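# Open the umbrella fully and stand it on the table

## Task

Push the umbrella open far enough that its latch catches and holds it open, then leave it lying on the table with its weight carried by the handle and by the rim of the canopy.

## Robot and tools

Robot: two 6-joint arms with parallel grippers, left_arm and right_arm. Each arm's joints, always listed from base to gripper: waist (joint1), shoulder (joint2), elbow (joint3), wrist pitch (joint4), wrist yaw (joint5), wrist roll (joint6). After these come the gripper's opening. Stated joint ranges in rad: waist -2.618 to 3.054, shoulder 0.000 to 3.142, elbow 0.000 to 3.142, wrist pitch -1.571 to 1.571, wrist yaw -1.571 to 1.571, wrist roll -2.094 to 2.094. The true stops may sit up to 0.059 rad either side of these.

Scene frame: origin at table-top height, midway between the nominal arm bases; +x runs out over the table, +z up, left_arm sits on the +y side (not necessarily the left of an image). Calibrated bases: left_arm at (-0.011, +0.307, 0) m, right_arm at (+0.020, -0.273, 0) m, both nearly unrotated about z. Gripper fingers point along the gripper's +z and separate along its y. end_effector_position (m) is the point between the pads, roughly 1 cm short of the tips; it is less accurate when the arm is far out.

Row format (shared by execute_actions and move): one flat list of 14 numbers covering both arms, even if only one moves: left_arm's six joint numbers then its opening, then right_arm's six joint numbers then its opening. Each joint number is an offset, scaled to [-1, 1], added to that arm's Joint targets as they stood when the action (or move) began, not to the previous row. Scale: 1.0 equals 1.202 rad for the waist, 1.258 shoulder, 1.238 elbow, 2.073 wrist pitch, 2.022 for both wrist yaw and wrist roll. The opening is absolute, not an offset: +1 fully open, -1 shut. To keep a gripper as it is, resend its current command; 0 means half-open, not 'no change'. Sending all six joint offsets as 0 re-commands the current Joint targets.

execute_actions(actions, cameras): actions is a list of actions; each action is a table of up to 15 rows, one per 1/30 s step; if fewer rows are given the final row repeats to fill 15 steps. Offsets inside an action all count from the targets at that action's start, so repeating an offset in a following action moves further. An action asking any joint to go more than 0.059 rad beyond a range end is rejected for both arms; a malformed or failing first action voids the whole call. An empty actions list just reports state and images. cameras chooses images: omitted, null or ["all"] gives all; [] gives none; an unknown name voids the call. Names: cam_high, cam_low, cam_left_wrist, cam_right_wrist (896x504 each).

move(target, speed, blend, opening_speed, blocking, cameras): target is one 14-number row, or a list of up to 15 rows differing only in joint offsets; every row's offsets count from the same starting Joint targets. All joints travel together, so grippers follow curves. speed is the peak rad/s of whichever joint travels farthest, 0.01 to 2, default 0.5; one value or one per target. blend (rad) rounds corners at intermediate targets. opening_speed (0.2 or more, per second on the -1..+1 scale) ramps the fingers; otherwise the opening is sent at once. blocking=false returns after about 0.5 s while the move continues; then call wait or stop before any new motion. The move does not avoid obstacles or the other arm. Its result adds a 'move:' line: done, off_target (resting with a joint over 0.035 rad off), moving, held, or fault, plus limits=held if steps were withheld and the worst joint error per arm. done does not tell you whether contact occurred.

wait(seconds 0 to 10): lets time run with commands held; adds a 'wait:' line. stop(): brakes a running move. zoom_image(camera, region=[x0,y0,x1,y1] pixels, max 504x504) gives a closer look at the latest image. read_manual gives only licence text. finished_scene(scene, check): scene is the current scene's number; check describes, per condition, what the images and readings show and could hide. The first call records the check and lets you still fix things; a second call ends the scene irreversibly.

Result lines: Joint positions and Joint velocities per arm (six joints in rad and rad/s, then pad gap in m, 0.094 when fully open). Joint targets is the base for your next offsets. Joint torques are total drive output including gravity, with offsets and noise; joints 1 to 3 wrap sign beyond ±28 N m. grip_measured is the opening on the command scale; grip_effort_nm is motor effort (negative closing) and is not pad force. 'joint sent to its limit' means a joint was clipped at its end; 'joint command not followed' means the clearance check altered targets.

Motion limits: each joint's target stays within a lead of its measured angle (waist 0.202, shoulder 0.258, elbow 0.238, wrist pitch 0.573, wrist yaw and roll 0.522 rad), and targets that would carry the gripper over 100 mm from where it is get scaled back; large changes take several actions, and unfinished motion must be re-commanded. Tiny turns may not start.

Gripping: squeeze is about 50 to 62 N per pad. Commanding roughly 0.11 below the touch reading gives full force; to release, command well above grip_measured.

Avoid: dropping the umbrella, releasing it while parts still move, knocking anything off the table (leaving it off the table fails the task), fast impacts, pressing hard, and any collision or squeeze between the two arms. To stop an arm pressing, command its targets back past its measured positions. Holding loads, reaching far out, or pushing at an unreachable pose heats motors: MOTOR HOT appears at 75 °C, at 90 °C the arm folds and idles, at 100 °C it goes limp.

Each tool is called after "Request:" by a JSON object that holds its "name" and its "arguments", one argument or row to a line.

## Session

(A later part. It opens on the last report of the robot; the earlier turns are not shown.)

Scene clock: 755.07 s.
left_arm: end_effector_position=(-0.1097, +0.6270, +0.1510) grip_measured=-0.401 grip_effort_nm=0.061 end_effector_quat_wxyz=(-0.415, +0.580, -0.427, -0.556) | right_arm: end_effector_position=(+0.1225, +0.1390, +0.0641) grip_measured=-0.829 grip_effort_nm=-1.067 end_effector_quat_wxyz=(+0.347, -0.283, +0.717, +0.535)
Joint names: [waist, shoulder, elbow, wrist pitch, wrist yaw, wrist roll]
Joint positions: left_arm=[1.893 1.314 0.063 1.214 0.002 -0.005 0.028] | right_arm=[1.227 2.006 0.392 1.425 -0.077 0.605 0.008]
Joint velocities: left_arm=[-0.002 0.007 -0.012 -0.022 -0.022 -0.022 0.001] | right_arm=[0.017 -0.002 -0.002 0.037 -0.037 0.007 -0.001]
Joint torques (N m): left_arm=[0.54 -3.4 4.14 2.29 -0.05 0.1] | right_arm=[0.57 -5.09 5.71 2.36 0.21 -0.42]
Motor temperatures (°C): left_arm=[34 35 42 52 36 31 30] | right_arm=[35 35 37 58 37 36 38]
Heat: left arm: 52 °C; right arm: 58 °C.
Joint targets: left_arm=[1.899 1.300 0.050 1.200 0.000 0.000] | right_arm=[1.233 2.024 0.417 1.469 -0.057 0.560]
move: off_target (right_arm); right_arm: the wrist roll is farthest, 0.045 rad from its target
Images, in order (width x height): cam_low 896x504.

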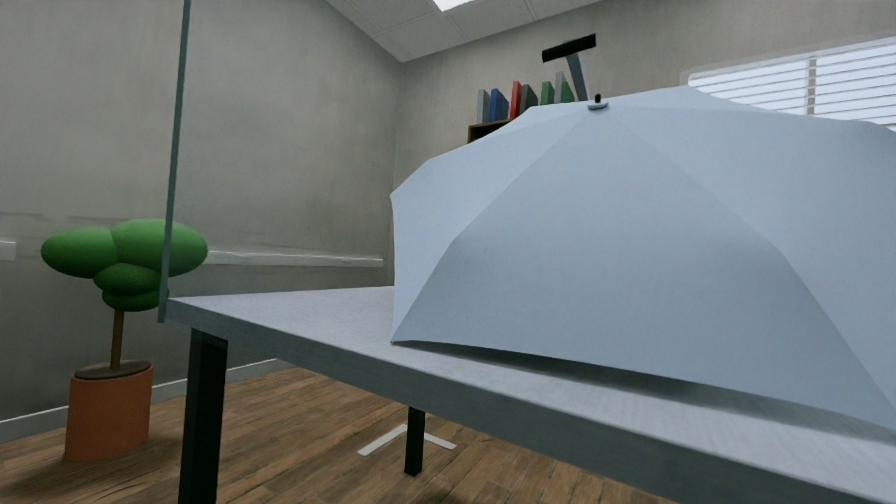

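Request:
{"name": "move", "arguments": {
  "target": [0,0,0,0,0,0,-0.4,0,0.0175,0.0,0.0095,0.0,0.0,-1],
  "speed": 0.1,
  "cameras": ["cam_low"]
}}

Request:
{"name": "zoom_image", "arguments": {
  "camera": "cam_low",
  "region": [340, 280, 500, 370]
}}

Scene clock: 761.40 s.
left_arm: end_effector_position=(-0.1097, +0.6270, +0.1510) grip_measured=-0.401 grip_effort_nm=0.061 end_effector_quat_wxyz=(-0.415, +0.580, -0.427, -0.556) | right_arm: end_effector_position=(+0.1226, +0.1394, +0.0641) grip_measured=-0.829 grip_effort_nm=-1.067 end_effector_quat_wxyz=(+0.350, -0.282, +0.713, +0.539)
Joint names: [waist, shoulder, elbow, wrist pitch, wrist yaw, wrist roll]
Joint positions: left_arm=[1.893 1.314 0.063 1.214 0.002 -0.005 0.028] | right_arm=[1.227 2.026 0.392 1.458 -0.077 0.605 0.008]
Joint velocities: left_arm=[-0.007 0.007 -0.007 0.007 -0.037 -0.022 -0.001] | right_arm=[-0.027 0.002 0.007 -0.081 -0.037 0.007 0]
Joint torques (N m): left_arm=[0.57 -3.41 4.14 2.29 -0.04 0.1] | right_arm=[0.61 -5 5.6 2.23 0.22 -0.43]
Motor temperatures (°C): left_arm=[34 35 42 52 36 31 30] | right_arm=[35 35 37 58 37 36 38]
Heat: left arm: 52 °C; right arm: 58 °C.
Joint targets: left_arm=[1.899 1.300 0.050 1.200 0.000 0.000] | right_arm=[1.233 2.046 0.417 1.488 -0.057 0.560]
move: off_target (right_arm); right_arm: the wrist roll is farthest, 0.045 rad from its target
Images, in order (width x height): cam_low 896x504.

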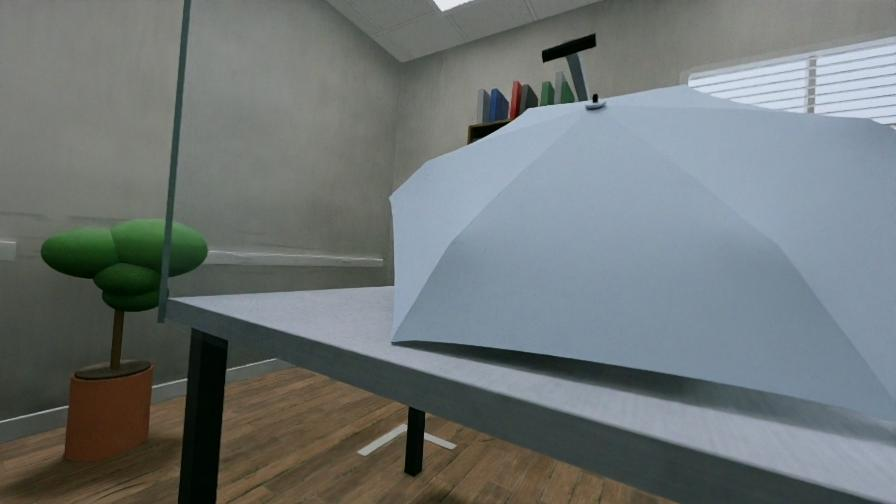

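Scaled by 3.150 from the camera's 896x504 image, which has a finer 1280x720 frame.

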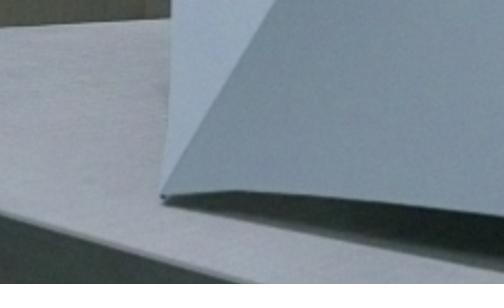

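Request:
{"name": "move", "arguments": {
  "target": [0,0,0,0,0,0,-0.4,0,0.0165,0.0,0.0,0.0,0.0,-1],
  "speed": 0.1,
  "cameras": ["cam_low"]
}}

Request:
{"name": "zoom_image", "arguments": {
  "camera": "cam_low",
  "region": [340, 280, 500, 370]
}}

Request:
{"name": "zoom_image", "arguments": {
  "camera": "cam_low",
  "region": [776, 380, 896, 460]
}}

Scene clock: 765.17 s.
left_arm: end_effector_position=(-0.1097, +0.6270, +0.1510) grip_measured=-0.401 grip_effort_nm=0.056 end_effector_quat_wxyz=(-0.415, +0.580, -0.427, -0.556) | right_arm: end_effector_position=(+0.1226, +0.1396, +0.0637) grip_measured=-0.829 grip_effort_nm=-1.057 end_effector_quat_wxyz=(+0.352, -0.281, +0.710, +0.542)
Joint names: [waist, shoulder, elbow, wrist pitch, wrist yaw, wrist roll]
Joint positions: left_arm=[1.893 1.314 0.063 1.214 0.002 -0.005 0.028] | right_arm=[1.227 2.043 0.392 1.485 -0.077 0.605 0.008]
Joint velocities: left_arm=[0.002 0.002 0.022 -0.007 0.007 -0.022 0] | right_arm=[0.007 -0.002 -0.002 -0.051 -0.022 -0.022 0]
Joint torques (N m): left_arm=[0.55 -3.38 4.14 2.29 -0.04 0.1] | right_arm=[0.58 -4.67 5.52 1.99 0.22 -0.43]
Motor temperatures (°C): left_arm=[34 35 42 52 35 31 30] | right_arm=[35 35 37 58 36 36 38]
Heat: left arm: 52 °C; right arm: 58 °C.
Joint targets: left_arm=[1.899 1.300 0.050 1.200 0.000 0.000] | right_arm=[1.233 2.067 0.417 1.488 -0.057 0.560]
move: off_target (right_arm); right_arm: the wrist roll is farthest, 0.045 rad from its target
Images, in order (width x height): cam_low 896x504.

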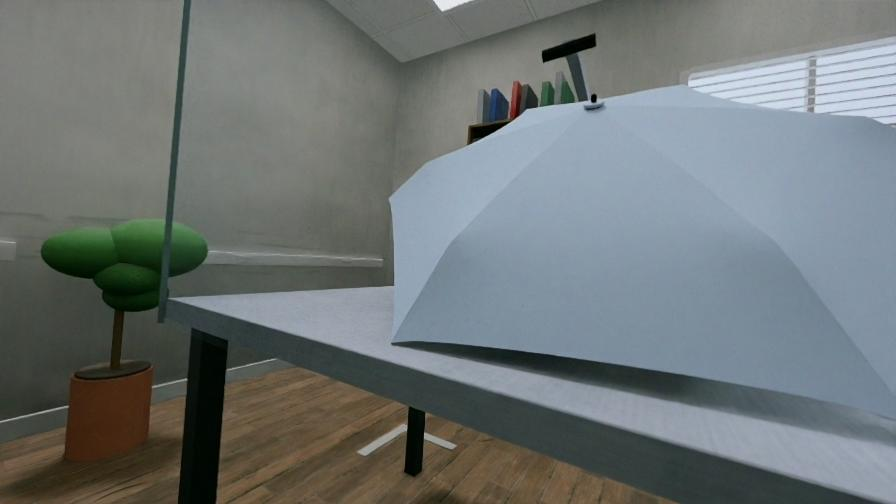

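Scaled by 3.150 from the camera's 896x504 image, which has a finer 1280x720 frame.

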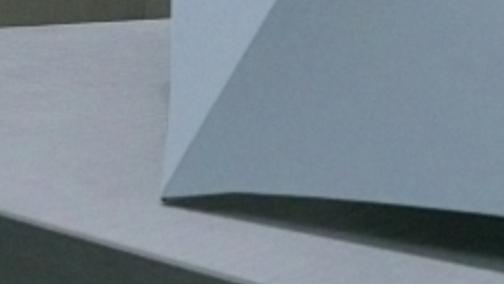

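Scaled by 4.200 from the camera's 896x504 image, which has a finer 1280x720 frame.

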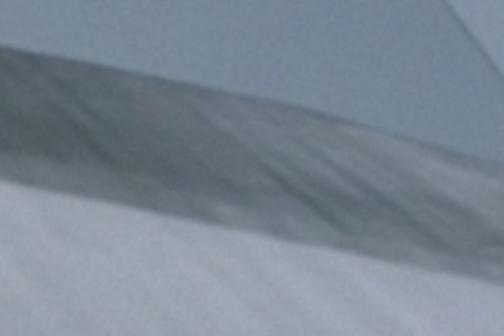

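Request:
{"name": "execute_actions", "arguments": {
  "actions": [],
  "cameras": ["cam_right_wrist", "cam_low", "cam_left_wrist"]
}}

Scene clock: 785.17 s.
left_arm: end_effector_position=(-0.1097, +0.6270, +0.1510) grip_measured=-0.401 grip_effort_nm=0.056 end_effector_quat_wxyz=(-0.415, +0.580, -0.427, -0.556) | right_arm: end_effector_position=(+0.1227, +0.1396, +0.0638) grip_measured=-0.829 grip_effort_nm=-1.062 end_effector_quat_wxyz=(+0.352, -0.281, +0.710, +0.542)
Joint names: [waist, shoulder, elbow, wrist pitch, wrist yaw, wrist roll]
Joint positions: left_arm=[1.893 1.314 0.063 1.214 0.002 -0.005 0.028] | right_arm=[1.227 2.043 0.392 1.485 -0.077 0.605 0.008]
Joint velocities: left_arm=[-0.007 0.012 0.017 -0.051 0.007 0.007 0.001] | right_arm=[-0.012 0.002 -0.007 0.007 -0.022 -0.051 0]
Joint torques (N m): left_arm=[0.55 -3.41 4.12 2.29 -0.04 0.1] | right_arm=[0.64 -4.72 5.5 1.98 0.22 -0.43]
Motor temperatures (°C): left_arm=[34 35 42 52 35 31 30] | right_arm=[35 35 37 57 36 36 38]
Heat: left arm: 52 °C; right arm: 57 °C.
Joint targets: left_arm=[1.899 1.300 0.050 1.200 0.000 0.000] | right_arm=[1.233 2.067 0.417 1.488 -0.057 0.560]
Tool commands: left_gripper/opening=-0.4 right_gripper/opening=-1.0
Images, in order (width x height): cam_low 896x504, cam_left_wrist 896x504, cam_right_wrist 896x504.

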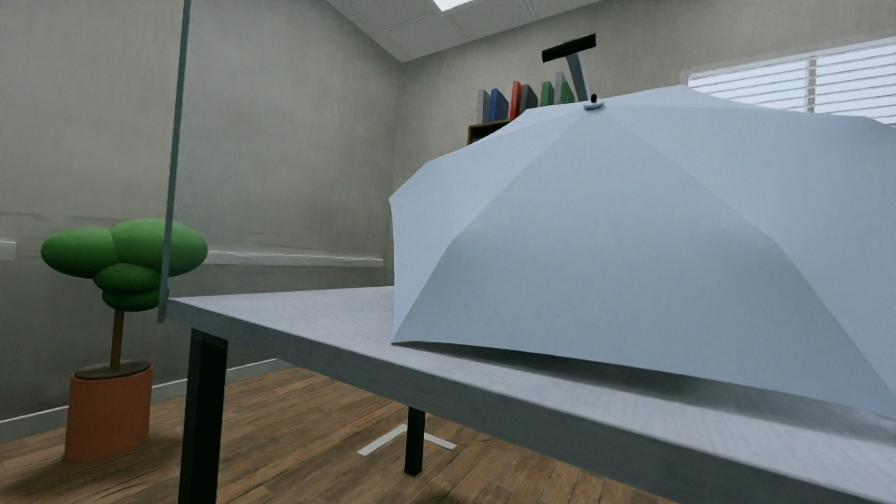

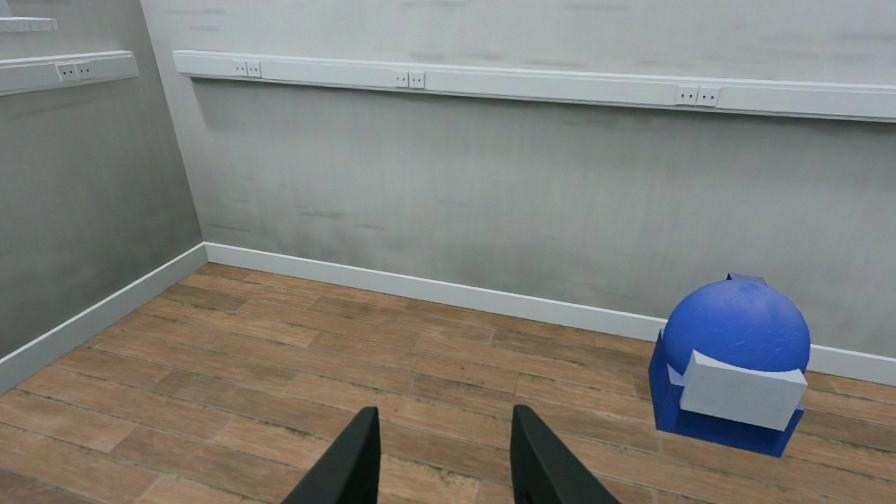

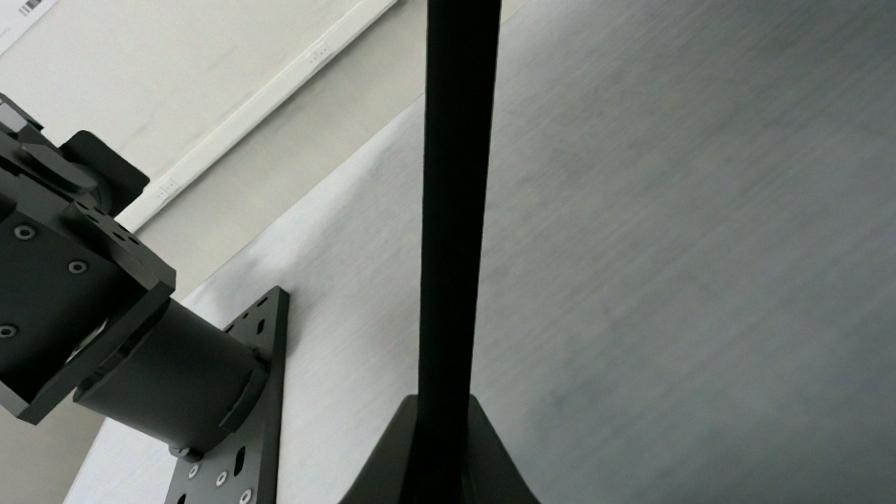

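Request:
{"name": "zoom_image", "arguments": {
  "camera": "cam_right_wrist",
  "region": [400, 0, 540, 80]
}}

Request:
{"name": "zoom_image", "arguments": {
  "camera": "cam_right_wrist",
  "region": [380, 320, 520, 400]
}}

Request:
{"name": "zoom_image", "arguments": {
  "camera": "cam_low",
  "region": [372, 320, 412, 360]
}}

Scaled by 3.600 from the camera's 896x504 image, which has a finer 1280x720 frame.

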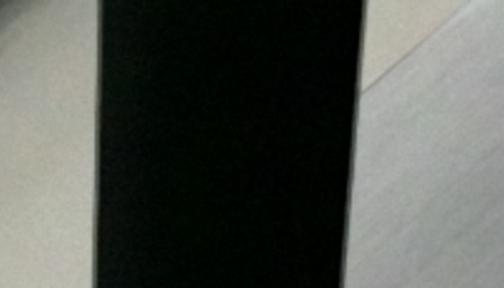

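Scaled by 3.600 from the camera's 896x504 image, which has a finer 1280x720 frame.

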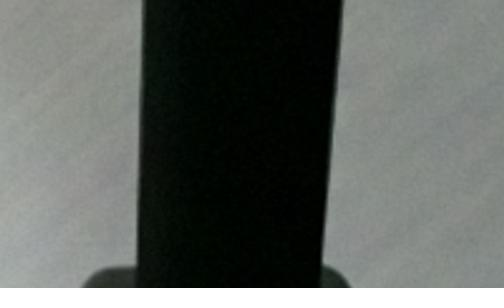

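Scaled by 12.600 from the camera's 896x504 image, which has a finer 1280x720 frame.

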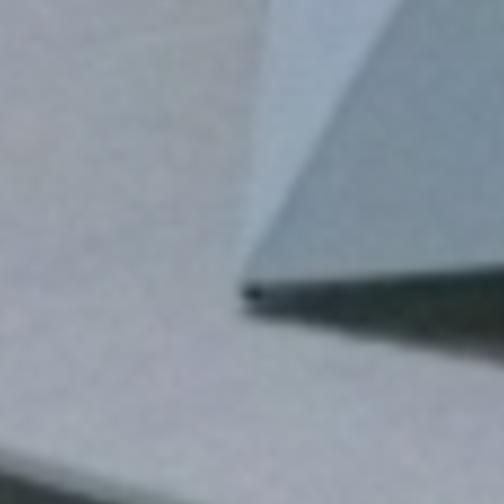

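Request:
{"name": "wait", "arguments": {
  "seconds": 0.1,
  "cameras": ["cam_high"]
}}

Request:
{"name": "zoom_image", "arguments": {
  "camera": "cam_high",
  "region": [560, 200, 640, 260]
}}

Scene clock: 817.03 s.
left_arm: end_effector_position=(-0.1097, +0.6270, +0.1510) grip_measured=-0.401 grip_effort_nm=0.056 end_effector_quat_wxyz=(-0.415, +0.580, -0.427, -0.556) | right_arm: end_effector_position=(+0.1227, +0.1396, +0.0638) grip_measured=-0.829 grip_effort_nm=-1.062 end_effector_quat_wxyz=(+0.352, -0.281, +0.710, +0.542)
Joint names: [waist, shoulder, elbow, wrist pitch, wrist yaw, wrist roll]
Joint positions: left_arm=[1.893 1.314 0.063 1.214 0.002 -0.005 0.028] | right_arm=[1.227 2.043 0.392 1.485 -0.077 0.605 0.008]
Joint velocities: left_arm=[-0.017 0.022 -0.002 0.11 -0.095 0.037 0] | right_arm=[-0.012 -0.002 0.002 -0.022 0.007 0.022 -0.001]
Joint torques (N m): left_arm=[0.55 -3.4 4.15 2.29 -0.04 0.1] | right_arm=[0.61 -4.75 5.5 1.99 0.22 -0.44]
Motor temperatures (°C): left_arm=[34 35 42 52 35 31 30] | right_arm=[35 35 37 57 35 36 38]
Heat: left arm: 52 °C; right arm: 57 °C.
Joint targets: left_arm=[1.899 1.300 0.050 1.200 0.000 0.000] | right_arm=[1.233 2.067 0.417 1.488 -0.057 0.560]
Tool commands: left_gripper/opening=-0.4 right_gripper/opening=-1.0
wait: 0.10 s; at rest from the start
Images, in order (width x height): cam_high 896x504.

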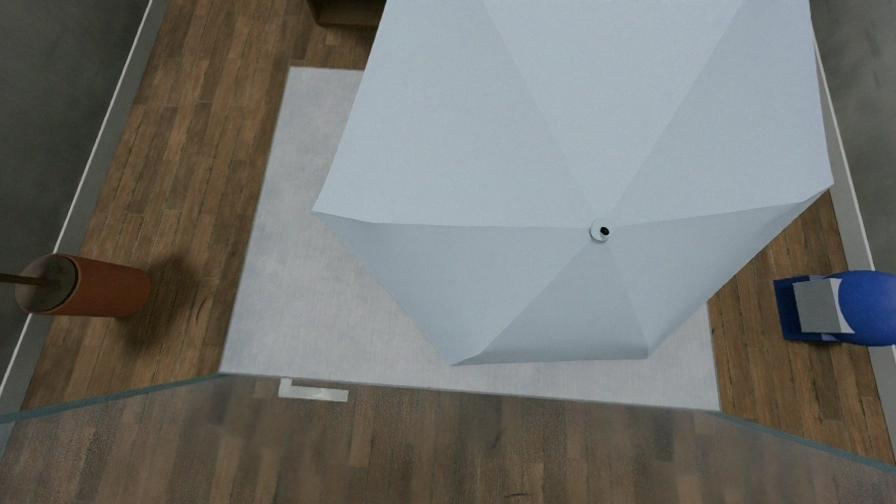

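Scaled by 6.300 from the camera's 896x504 image, which has a finer 1280x720 frame.

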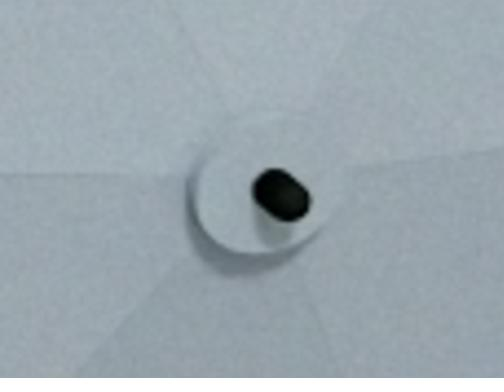

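Request:
{"name": "move", "arguments": {
  "target": [0,0,0,0,0,0,-0.4,0.0067,-0.0024,0.0073,-0.0207,0.0079,-0.003,-1],
  "speed": 0.1,
  "cameras": ["cam_low","cam_high"]
}}

Request:
{"name": "zoom_image", "arguments": {
  "camera": "cam_low",
  "region": [340, 280, 500, 370]
}}

Request:
{"name": "zoom_image", "arguments": {
  "camera": "cam_low",
  "region": [776, 380, 896, 460]
}}

Scene clock: 838.00 s.
left_arm: end_effector_position=(-0.1097, +0.6270, +0.1510) grip_measured=-0.401 grip_effort_nm=0.056 end_effector_quat_wxyz=(-0.415, +0.580, -0.427, -0.556) | right_arm: end_effector_position=(+0.1225, +0.1431, +0.0639) grip_measured=-0.829 grip_effort_nm=-1.067 end_effector_quat_wxyz=(+0.354, -0.280, +0.711, +0.540)
Joint names: [waist, shoulder, elbow, wrist pitch, wrist yaw, wrist roll]
Joint positions: left_arm=[1.893 1.314 0.063 1.214 0.002 -0.005 0.028] | right_arm=[1.234 2.043 0.406 1.47 -0.065 0.605 0.008]
Joint velocities: left_arm=[0.022 -0.002 0.002 0.037 -0.037 0.051 -0.001] | right_arm=[-0.002 -0.012 -0.022 -0.022 -0.037 -0.051 -0.001]
Joint torques (N m): left_arm=[0.57 -3.38 4.15 2.28 -0.05 0.1] | right_arm=[0.64 -5.03 5.15 1.74 0.26 -0.48]
Motor temperatures (°C): left_arm=[34 35 42 52 34 31 30] | right_arm=[35 35 37 56 35 36 38]
Heat: left arm: 52 °C; right arm: 56 °C.
Joint targets: left_arm=[1.899 1.300 0.050 1.200 0.000 0.000] | right_arm=[1.240 2.064 0.426 1.445 -0.041 0.554]
move: off_target (right_arm); right_arm: the wrist roll is farthest, 0.051 rad from its target
Images, in order (width x height): cam_high 896x504, cam_low 896x504.

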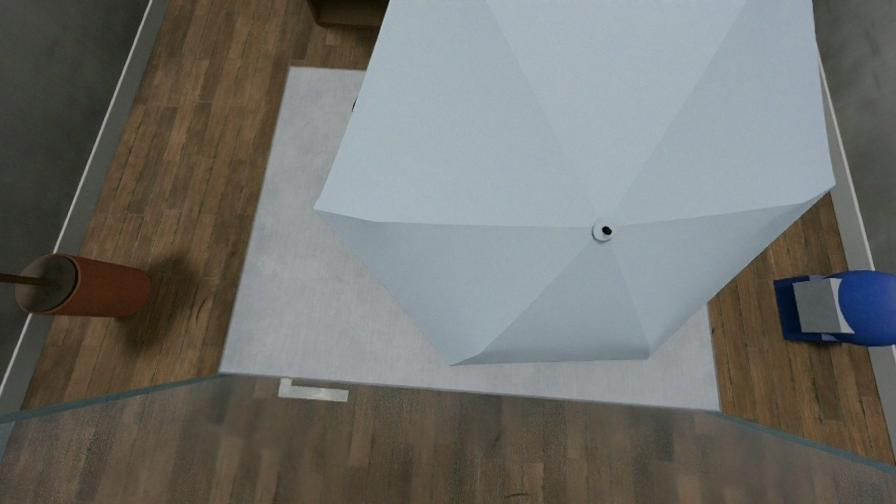

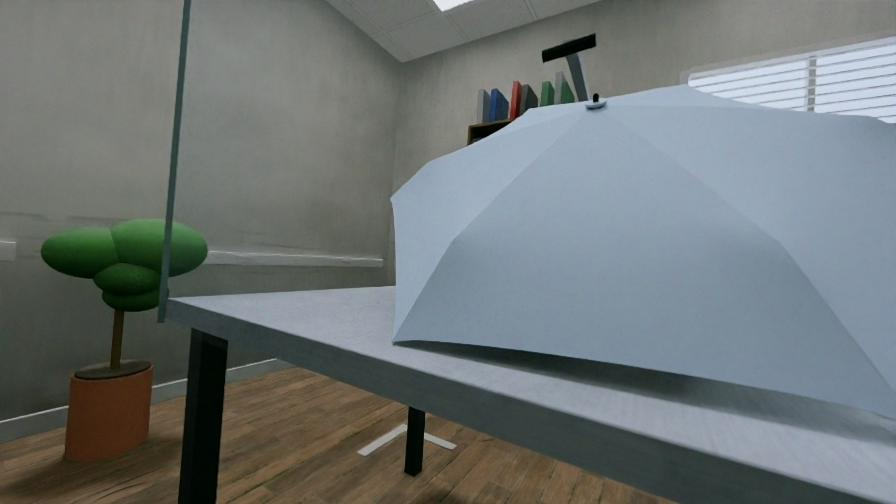

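Scaled by 3.150 from the camera's 896x504 image, which has a finer 1280x720 frame.

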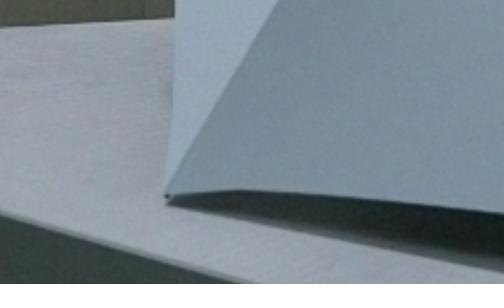

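Scaled by 4.200 from the camera's 896x504 image, which has a finer 1280x720 frame.

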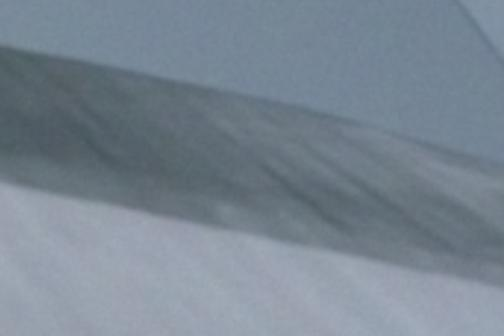

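Request:
{"name": "move", "arguments": {
  "target": [0,0,0,0,0,0,-0.4,0.0,0.0,-0.004,-0.0165,0,0,-1],
  "speed": 0.1,
  "cameras": ["cam_low","cam_high"]
}}

Request:
{"name": "zoom_image", "arguments": {
  "camera": "cam_low",
  "region": [340, 280, 500, 370]
}}

Request:
{"name": "zoom_image", "arguments": {
  "camera": "cam_low",
  "region": [776, 380, 896, 460]
}}

Scene clock: 840.80 s.
left_arm: end_effector_position=(-0.1097, +0.6270, +0.1510) grip_measured=-0.401 grip_effort_nm=0.051 end_effector_quat_wxyz=(-0.415, +0.580, -0.427, -0.556) | right_arm: end_effector_position=(+0.1225, +0.1431, +0.0634) grip_measured=-0.829 grip_effort_nm=-1.062 end_effector_quat_wxyz=(+0.353, -0.280, +0.711, +0.539)
Joint names: [waist, shoulder, elbow, wrist pitch, wrist yaw, wrist roll]
Joint positions: left_arm=[1.893 1.314 0.063 1.214 0.002 -0.005 0.028] | right_arm=[1.235 2.043 0.406 1.467 -0.064 0.605 0.008]
Joint velocities: left_arm=[0.007 -0.007 0.002 -0.051 0.066 0.007 0] | right_arm=[-0.017 0.002 -0.022 0.007 -0.066 -0.037 0]
Joint torques (N m): left_arm=[0.57 -3.43 4.15 2.29 -0.04 0.1] | right_arm=[0.62 -4.98 4.67 1.47 0.25 -0.47]
Motor temperatures (°C): left_arm=[34 35 42 52 34 31 30] | right_arm=[35 35 37 55 35 36 38]
Heat: left arm: 52 °C; right arm: 55 °C.
Joint targets: left_arm=[1.899 1.300 0.050 1.200 0.000 0.000] | right_arm=[1.241 2.064 0.421 1.411 -0.041 0.554]
move: off_target (right_arm); right_arm: the wrist pitch is farthest, 0.057 rad from its target
Images, in order (width x height): cam_high 896x504, cam_low 896x504.

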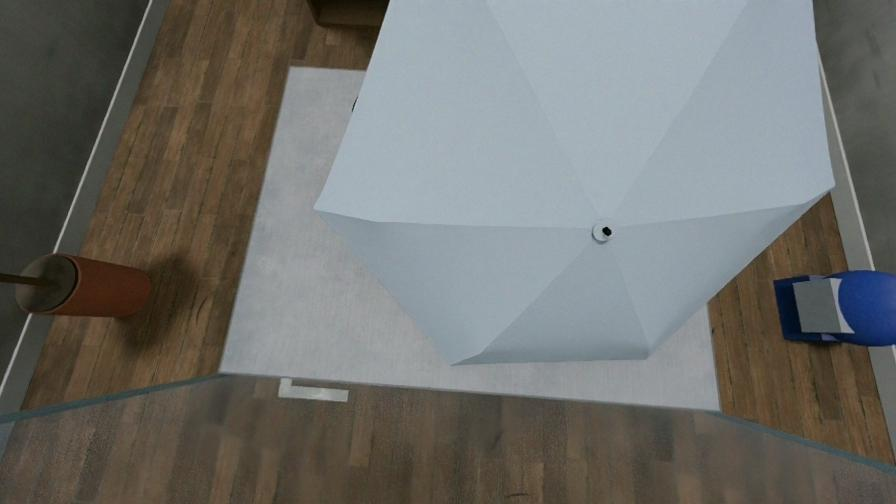

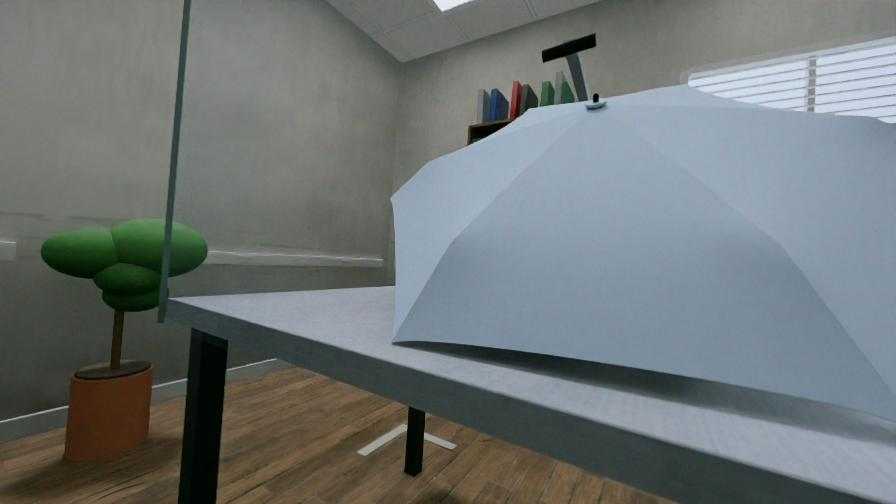

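Scaled by 3.150 from the camera's 896x504 image, which has a finer 1280x720 frame.

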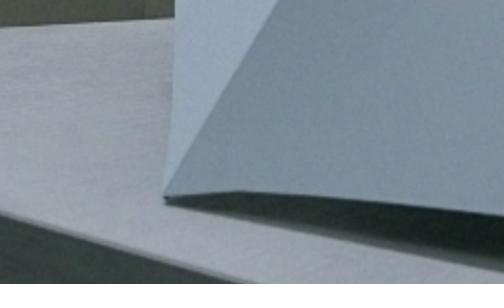

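Scaled by 4.200 from the camera's 896x504 image, which has a finer 1280x720 frame.

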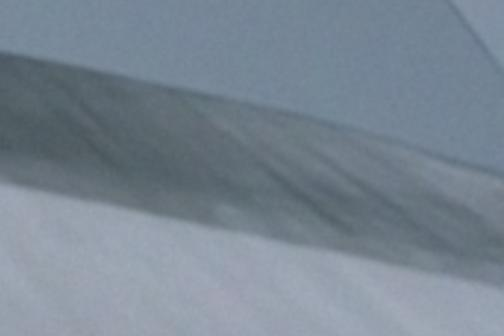

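Request:
{"name": "move", "arguments": {
  "target": [0,0,0,0,0,0,-0.4,0.0,-0.043,0.003,-0.014,0,0.006,-1],
  "speed": 0.1,
  "cameras": ["cam_low","cam_high"]
}}

Request:
{"name": "zoom_image", "arguments": {
  "camera": "cam_low",
  "region": [340, 280, 500, 370]
}}

Request:
{"name": "zoom_image", "arguments": {
  "camera": "cam_low",
  "region": [776, 380, 896, 460]
}}

Scene clock: 859.60 s.
left_arm: end_effector_position=(-0.1097, +0.6270, +0.1510) grip_measured=-0.401 grip_effort_nm=0.051 end_effector_quat_wxyz=(-0.415, +0.580, -0.427, -0.556) | right_arm: end_effector_position=(+0.1229, +0.1437, +0.0632) grip_measured=-0.829 grip_effort_nm=-1.067 end_effector_quat_wxyz=(+0.350, -0.279, +0.715, +0.536)
Joint names: [waist, shoulder, elbow, wrist pitch, wrist yaw, wrist roll]
Joint positions: left_arm=[1.893 1.314 0.063 1.214 0.002 -0.005 0.028] | right_arm=[1.235 2.028 0.41 1.436 -0.063 0.608 0.008]
Joint velocities: left_arm=[0.007 -0.007 -0.007 0.051 -0.051 -0.022 0] | right_arm=[0.002 -0.012 0.002 0.037 -0.022 0.051 -0.001]
Joint torques (N m): left_arm=[0.55 -3.4 4.14 2.3 -0.04 0.1] | right_arm=[0.65 -8.02 4.75 1.47 0.24 -0.39]
Motor temperatures (°C): left_arm=[34 35 42 52 34 31 30] | right_arm=[35 35 36 52 35 36 38]
Heat: left arm: 52 °C; right arm: 52 °C.
Joint targets: left_arm=[1.899 1.300 0.050 1.200 0.000 0.000] | right_arm=[1.241 2.009 0.425 1.382 -0.041 0.566]
move: off_target (right_arm); right_arm: the wrist pitch is farthest, 0.054 rad from its target
Images, in order (width x height): cam_high 896x504, cam_low 896x504.

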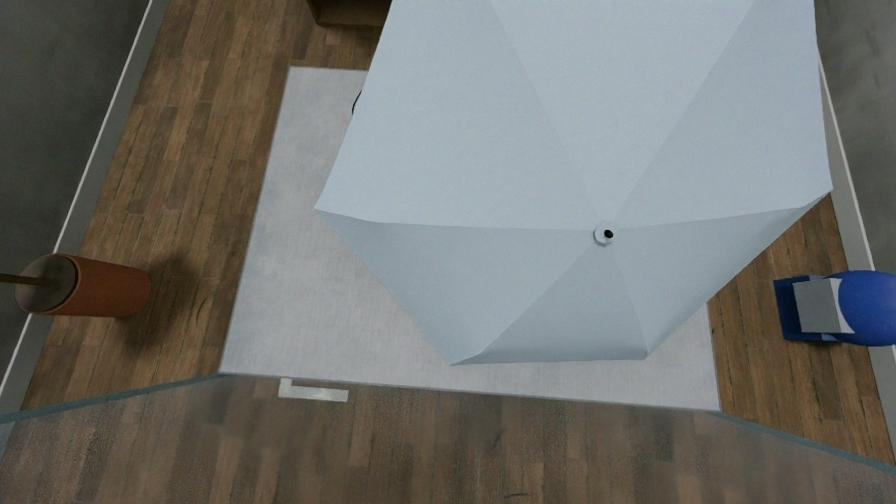

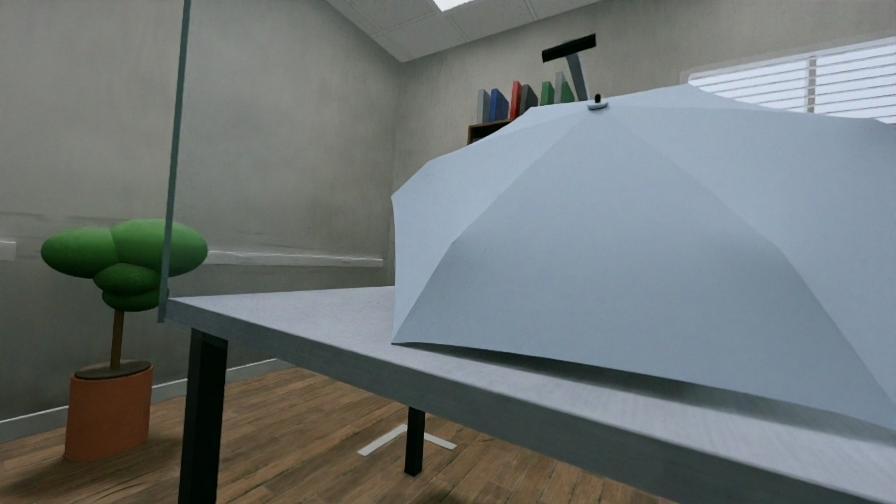

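Scaled by 3.150 from the camera's 896x504 image, which has a finer 1280x720 frame.

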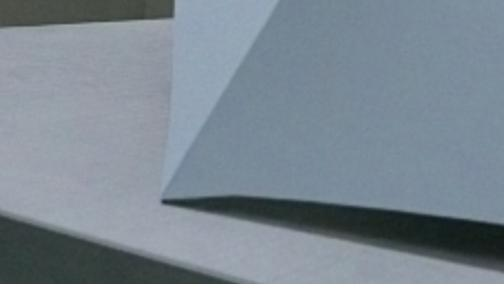

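Scaled by 4.200 from the camera's 896x504 image, which has a finer 1280x720 frame.

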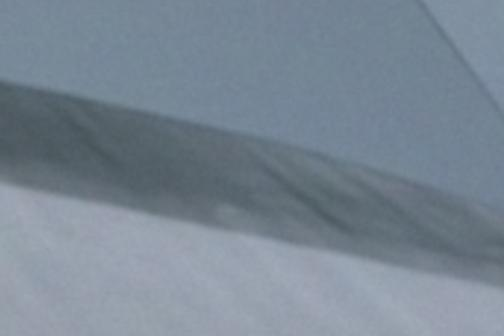

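Request:
{"name": "move", "arguments": {
  "target": [0,0,0,0,0,0,-0.4,0.0,-0.030,0.0,-0.029,0,0.005,-1],
  "speed": 0.1,
  "cameras": ["cam_low","cam_high"]
}}

Request:
{"name": "zoom_image", "arguments": {
  "camera": "cam_low",
  "region": [340, 280, 500, 370]
}}

Request:
{"name": "zoom_image", "arguments": {
  "camera": "cam_low",
  "region": [776, 380, 896, 460]
}}

Scene clock: 863.17 s.
left_arm: end_effector_position=(-0.1097, +0.6270, +0.1510) grip_measured=-0.401 grip_effort_nm=0.051 end_effector_quat_wxyz=(-0.415, +0.580, -0.427, -0.556) | right_arm: end_effector_position=(+0.1229, +0.1428, +0.0629) grip_measured=-0.829 grip_effort_nm=-1.062 end_effector_quat_wxyz=(+0.345, -0.281, +0.723, +0.528)
Joint names: [waist, shoulder, elbow, wrist pitch, wrist yaw, wrist roll]
Joint positions: left_arm=[1.893 1.314 0.063 1.214 0.002 -0.005 0.028] | right_arm=[1.235 1.992 0.41 1.375 -0.061 0.609 0.008]
Joint velocities: left_arm=[0.012 0.002 0.007 0.037 0.022 -0.037 0.001] | right_arm=[-0.007 -0.002 -0.007 -0.037 -0.022 0.037 0]
Joint torques (N m): left_arm=[0.55 -3.43 4.12 2.29 -0.04 0.1] | right_arm=[0.61 -8.08 4.94 1.48 0.19 -0.3]
Motor temperatures (°C): left_arm=[34 35 42 51 34 31 30] | right_arm=[35 35 36 52 35 36 38]
Heat: left arm: 51 °C; right arm: 52 °C.
Joint targets: left_arm=[1.899 1.300 0.050 1.200 0.000 0.000] | right_arm=[1.241 1.972 0.425 1.322 -0.041 0.576]
move: off_target (right_arm); right_arm: the wrist pitch is farthest, 0.053 rad from its target
Images, in order (width x height): cam_high 896x504, cam_low 896x504.

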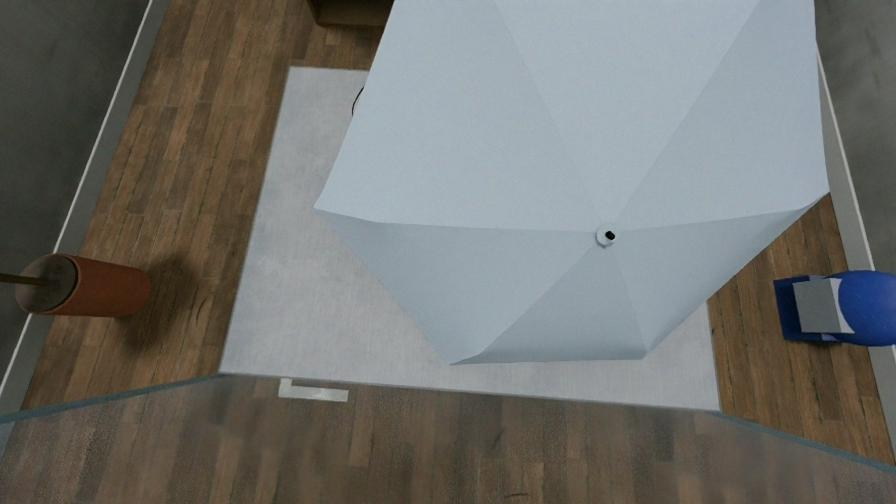

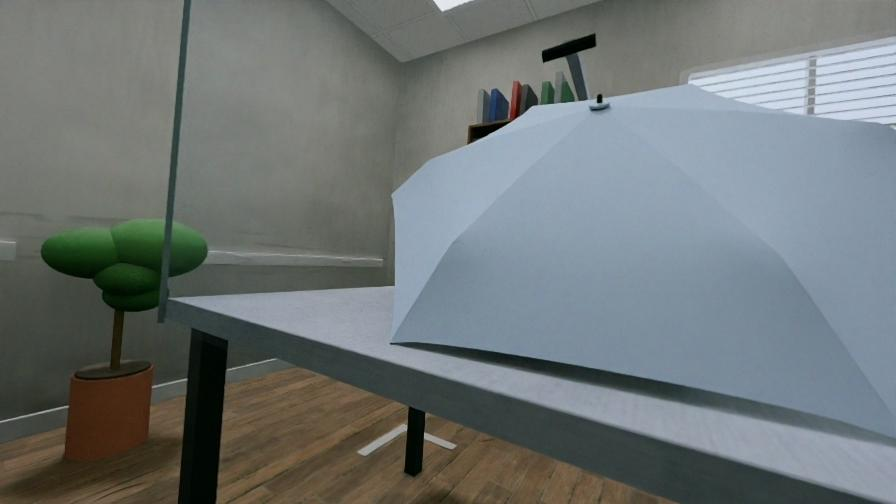

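Scaled by 3.150 from the camera's 896x504 image, which has a finer 1280x720 frame.

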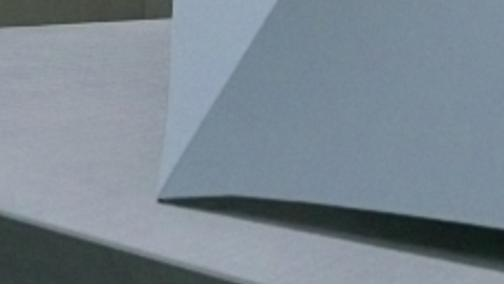

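Scaled by 4.200 from the camera's 896x504 image, which has a finer 1280x720 frame.

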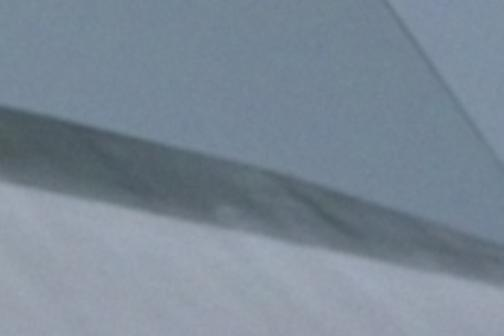

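Request:
{"name": "move", "arguments": {
  "target": [0,0,0,0,0,0,-0.4,0.0,-0.0135,0.001,-0.0145,0,0.0,-1],
  "speed": 0.1,
  "cameras": ["cam_low","cam_high"]
}}

Request:
{"name": "zoom_image", "arguments": {
  "camera": "cam_low",
  "region": [340, 280, 500, 370]
}}

Request:
{"name": "zoom_image", "arguments": {
  "camera": "cam_low",
  "region": [776, 380, 896, 460]
}}

Scene clock: 872.13 s.
left_arm: end_effector_position=(-0.1097, +0.6270, +0.1510) grip_measured=-0.401 grip_effort_nm=0.046 end_effector_quat_wxyz=(-0.415, +0.580, -0.427, -0.556) | right_arm: end_effector_position=(+0.1229, +0.1422, +0.0628) grip_measured=-0.829 grip_effort_nm=-1.067 end_effector_quat_wxyz=(+0.342, -0.282, +0.727, +0.524)
Joint names: [waist, shoulder, elbow, wrist pitch, wrist yaw, wrist roll]
Joint positions: left_arm=[1.893 1.314 0.063 1.214 0.002 -0.005 0.028] | right_arm=[1.235 1.975 0.41 1.346 -0.06 0.61 0.008]
Joint velocities: left_arm=[0.007 -0.007 -0.017 -0.007 -0.051 0.007 0.001] | right_arm=[-0.012 -0.022 0.012 -0.007 0.007 -0.007 0]
Joint torques (N m): left_arm=[0.57 -3.4 4.14 2.29 -0.04 0.1] | right_arm=[0.59 -8.02 5.12 1.47 0.22 -0.32]
Motor temperatures (°C): left_arm=[34 35 42 51 34 31 30] | right_arm=[35 36 36 51 35 35 38]
Heat: left arm: 51 °C; right arm: 51 °C.
Joint targets: left_arm=[1.899 1.300 0.050 1.200 0.000 0.000] | right_arm=[1.241 1.955 0.426 1.292 -0.041 0.576]
move: off_target (right_arm); right_arm: the wrist pitch is farthest, 0.054 rad from its target
Images, in order (width x height): cam_high 896x504, cam_low 896x504.

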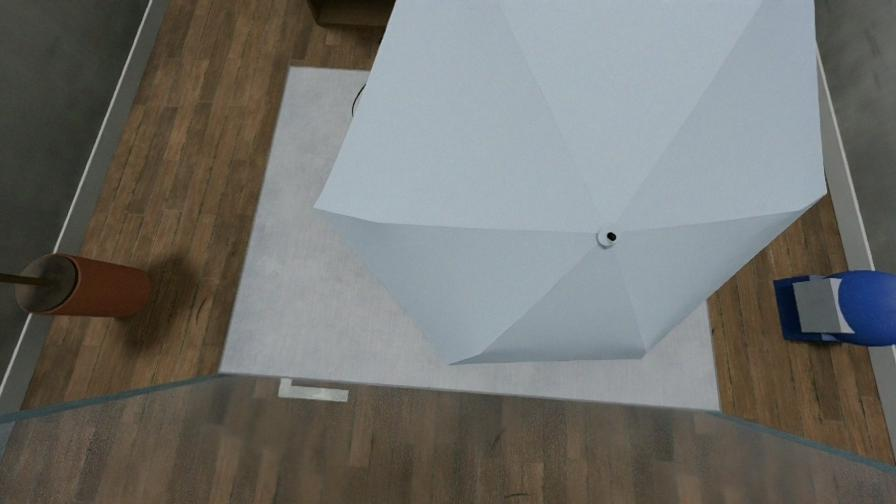

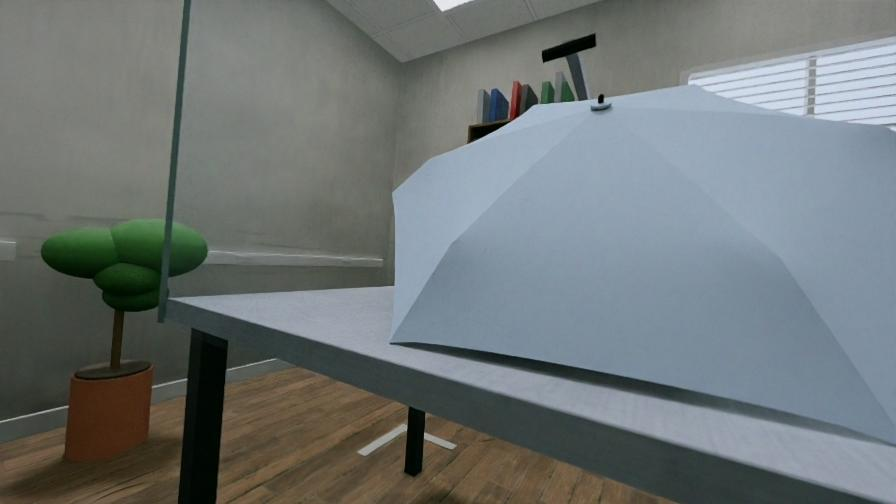

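Scaled by 3.150 from the camera's 896x504 image, which has a finer 1280x720 frame.

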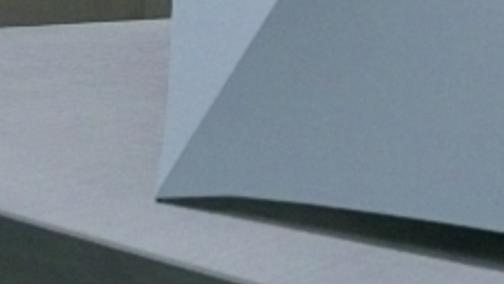

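Scaled by 4.200 from the camera's 896x504 image, which has a finer 1280x720 frame.

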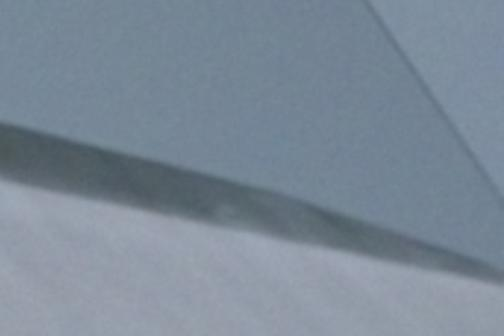

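Request:
{"name": "move", "arguments": {
  "target": [0,0,0,0,0,0,-0.4,0.0,0.036,0.0,0.0,0,0.0,-1],
  "speed": 0.1,
  "cameras": ["cam_low"]
}}

Request:
{"name": "zoom_image", "arguments": {
  "camera": "cam_low",
  "region": [776, 380, 896, 460]
}}

Scene clock: 878.93 s.
left_arm: end_effector_position=(-0.1097, +0.6270, +0.1510) grip_measured=-0.401 grip_effort_nm=0.056 end_effector_quat_wxyz=(-0.415, +0.580, -0.427, -0.556) | right_arm: end_effector_position=(+0.1229, +0.1422, +0.0627) grip_measured=-0.829 grip_effort_nm=-1.067 end_effector_quat_wxyz=(+0.342, -0.282, +0.728, +0.524)
Joint names: [waist, shoulder, elbow, wrist pitch, wrist yaw, wrist roll]
Joint positions: left_arm=[1.893 1.314 0.063 1.214 0.002 -0.005 0.028] | right_arm=[1.235 1.974 0.411 1.344 -0.06 0.61 0.008]
Joint velocities: left_arm=[-0.007 0.007 -0.007 -0.022 -0.154 -0.007 0] | right_arm=[0.017 -0.012 0.002 -0.037 0.022 -0.022 0]
Joint torques (N m): left_arm=[0.57 -3.43 4.14 2.29 -0.04 0.11] | right_arm=[0.65 -4.53 5.14 1.48 0.21 -0.32]
Motor temperatures (°C): left_arm=[34 35 42 51 34 31 30] | right_arm=[35 36 36 51 35 35 38]
Heat: left arm: 51 °C; right arm: 51 °C.
Joint targets: left_arm=[1.899 1.300 0.050 1.200 0.000 0.000] | right_arm=[1.241 2.000 0.426 1.292 -0.041 0.576]
move: off_target (right_arm); right_arm: the wrist pitch is farthest, 0.052 rad from its target
Images, in order (width x height): cam_low 896x504.

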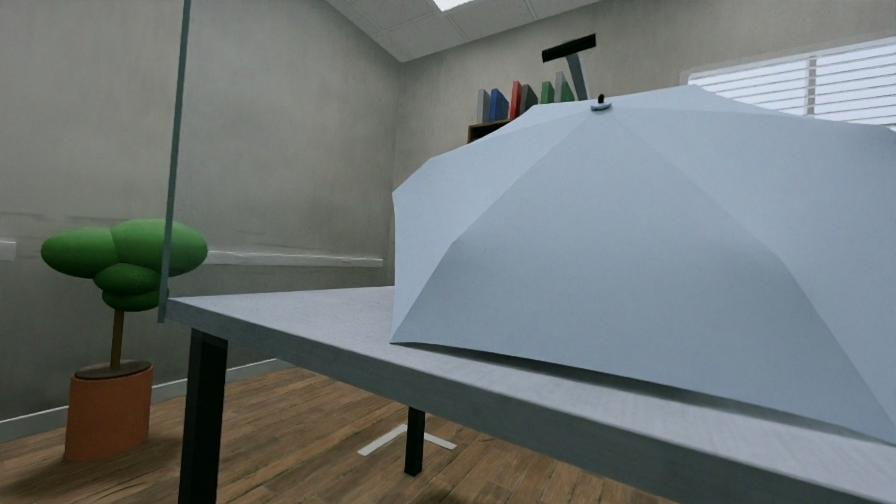

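Scaled by 4.200 from the camera's 896x504 image, which has a finer 1280x720 frame.

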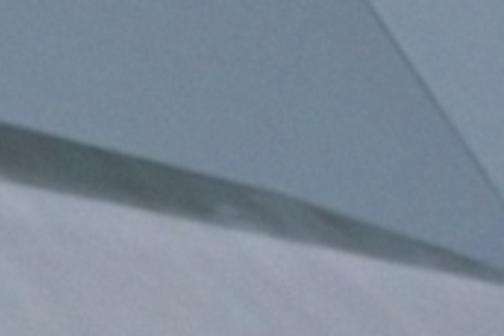

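Request:
{"name": "move", "arguments": {
  "target": [0,0,0,0,0,0,-0.4,0.0,0.012,0.0,0.0,0,0.0,-1],
  "speed": 0.1,
  "cameras": ["cam_low"]
}}

Request:
{"name": "zoom_image", "arguments": {
  "camera": "cam_low",
  "region": [776, 380, 896, 460]
}}

Scene clock: 881.23 s.
left_arm: end_effector_position=(-0.1097, +0.6270, +0.1510) grip_measured=-0.401 grip_effort_nm=0.056 end_effector_quat_wxyz=(-0.415, +0.580, -0.427, -0.556) | right_arm: end_effector_position=(+0.1230, +0.1424, +0.0622) grip_measured=-0.829 grip_effort_nm=-1.062 end_effector_quat_wxyz=(+0.342, -0.281, +0.727, +0.525)
Joint names: [waist, shoulder, elbow, wrist pitch, wrist yaw, wrist roll]
Joint positions: left_arm=[1.893 1.314 0.063 1.214 0.002 -0.005 0.028] | right_arm=[1.235 1.982 0.411 1.354 -0.06 0.61 0.008]
Joint velocities: left_arm=[0.012 -0.002 0.027 0.051 0.051 -0.022 0.001] | right_arm=[0.007 0.012 -0.012 -0.051 -0.037 0.022 -0.001]
Joint torques (N m): left_arm=[0.54 -3.4 4.14 2.29 -0.03 0.11] | right_arm=[0.65 -3.95 5.04 1.39 0.21 -0.32]
Motor temperatures (°C): left_arm=[34 35 42 51 34 31 30] | right_arm=[35 35 36 51 35 35 38]
Heat: left arm: 51 °C; right arm: 51 °C.
Joint targets: left_arm=[1.899 1.300 0.050 1.200 0.000 0.000] | right_arm=[1.241 2.015 0.426 1.292 -0.041 0.576]
move: off_target (right_arm); right_arm: the wrist pitch is farthest, 0.062 rad from its target
Images, in order (width x height): cam_low 896x504.

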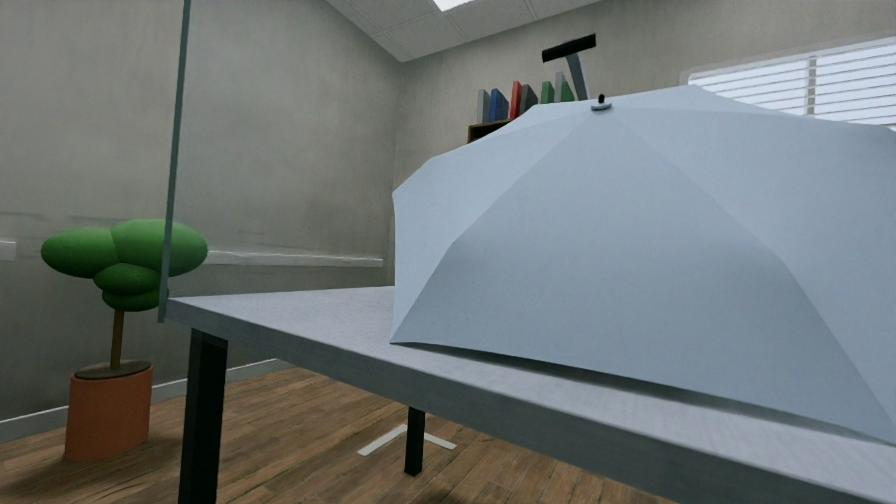

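Scaled by 4.200 from the camera's 896x504 image, which has a finer 1280x720 frame.

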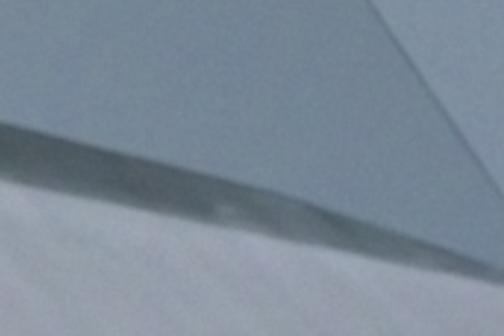

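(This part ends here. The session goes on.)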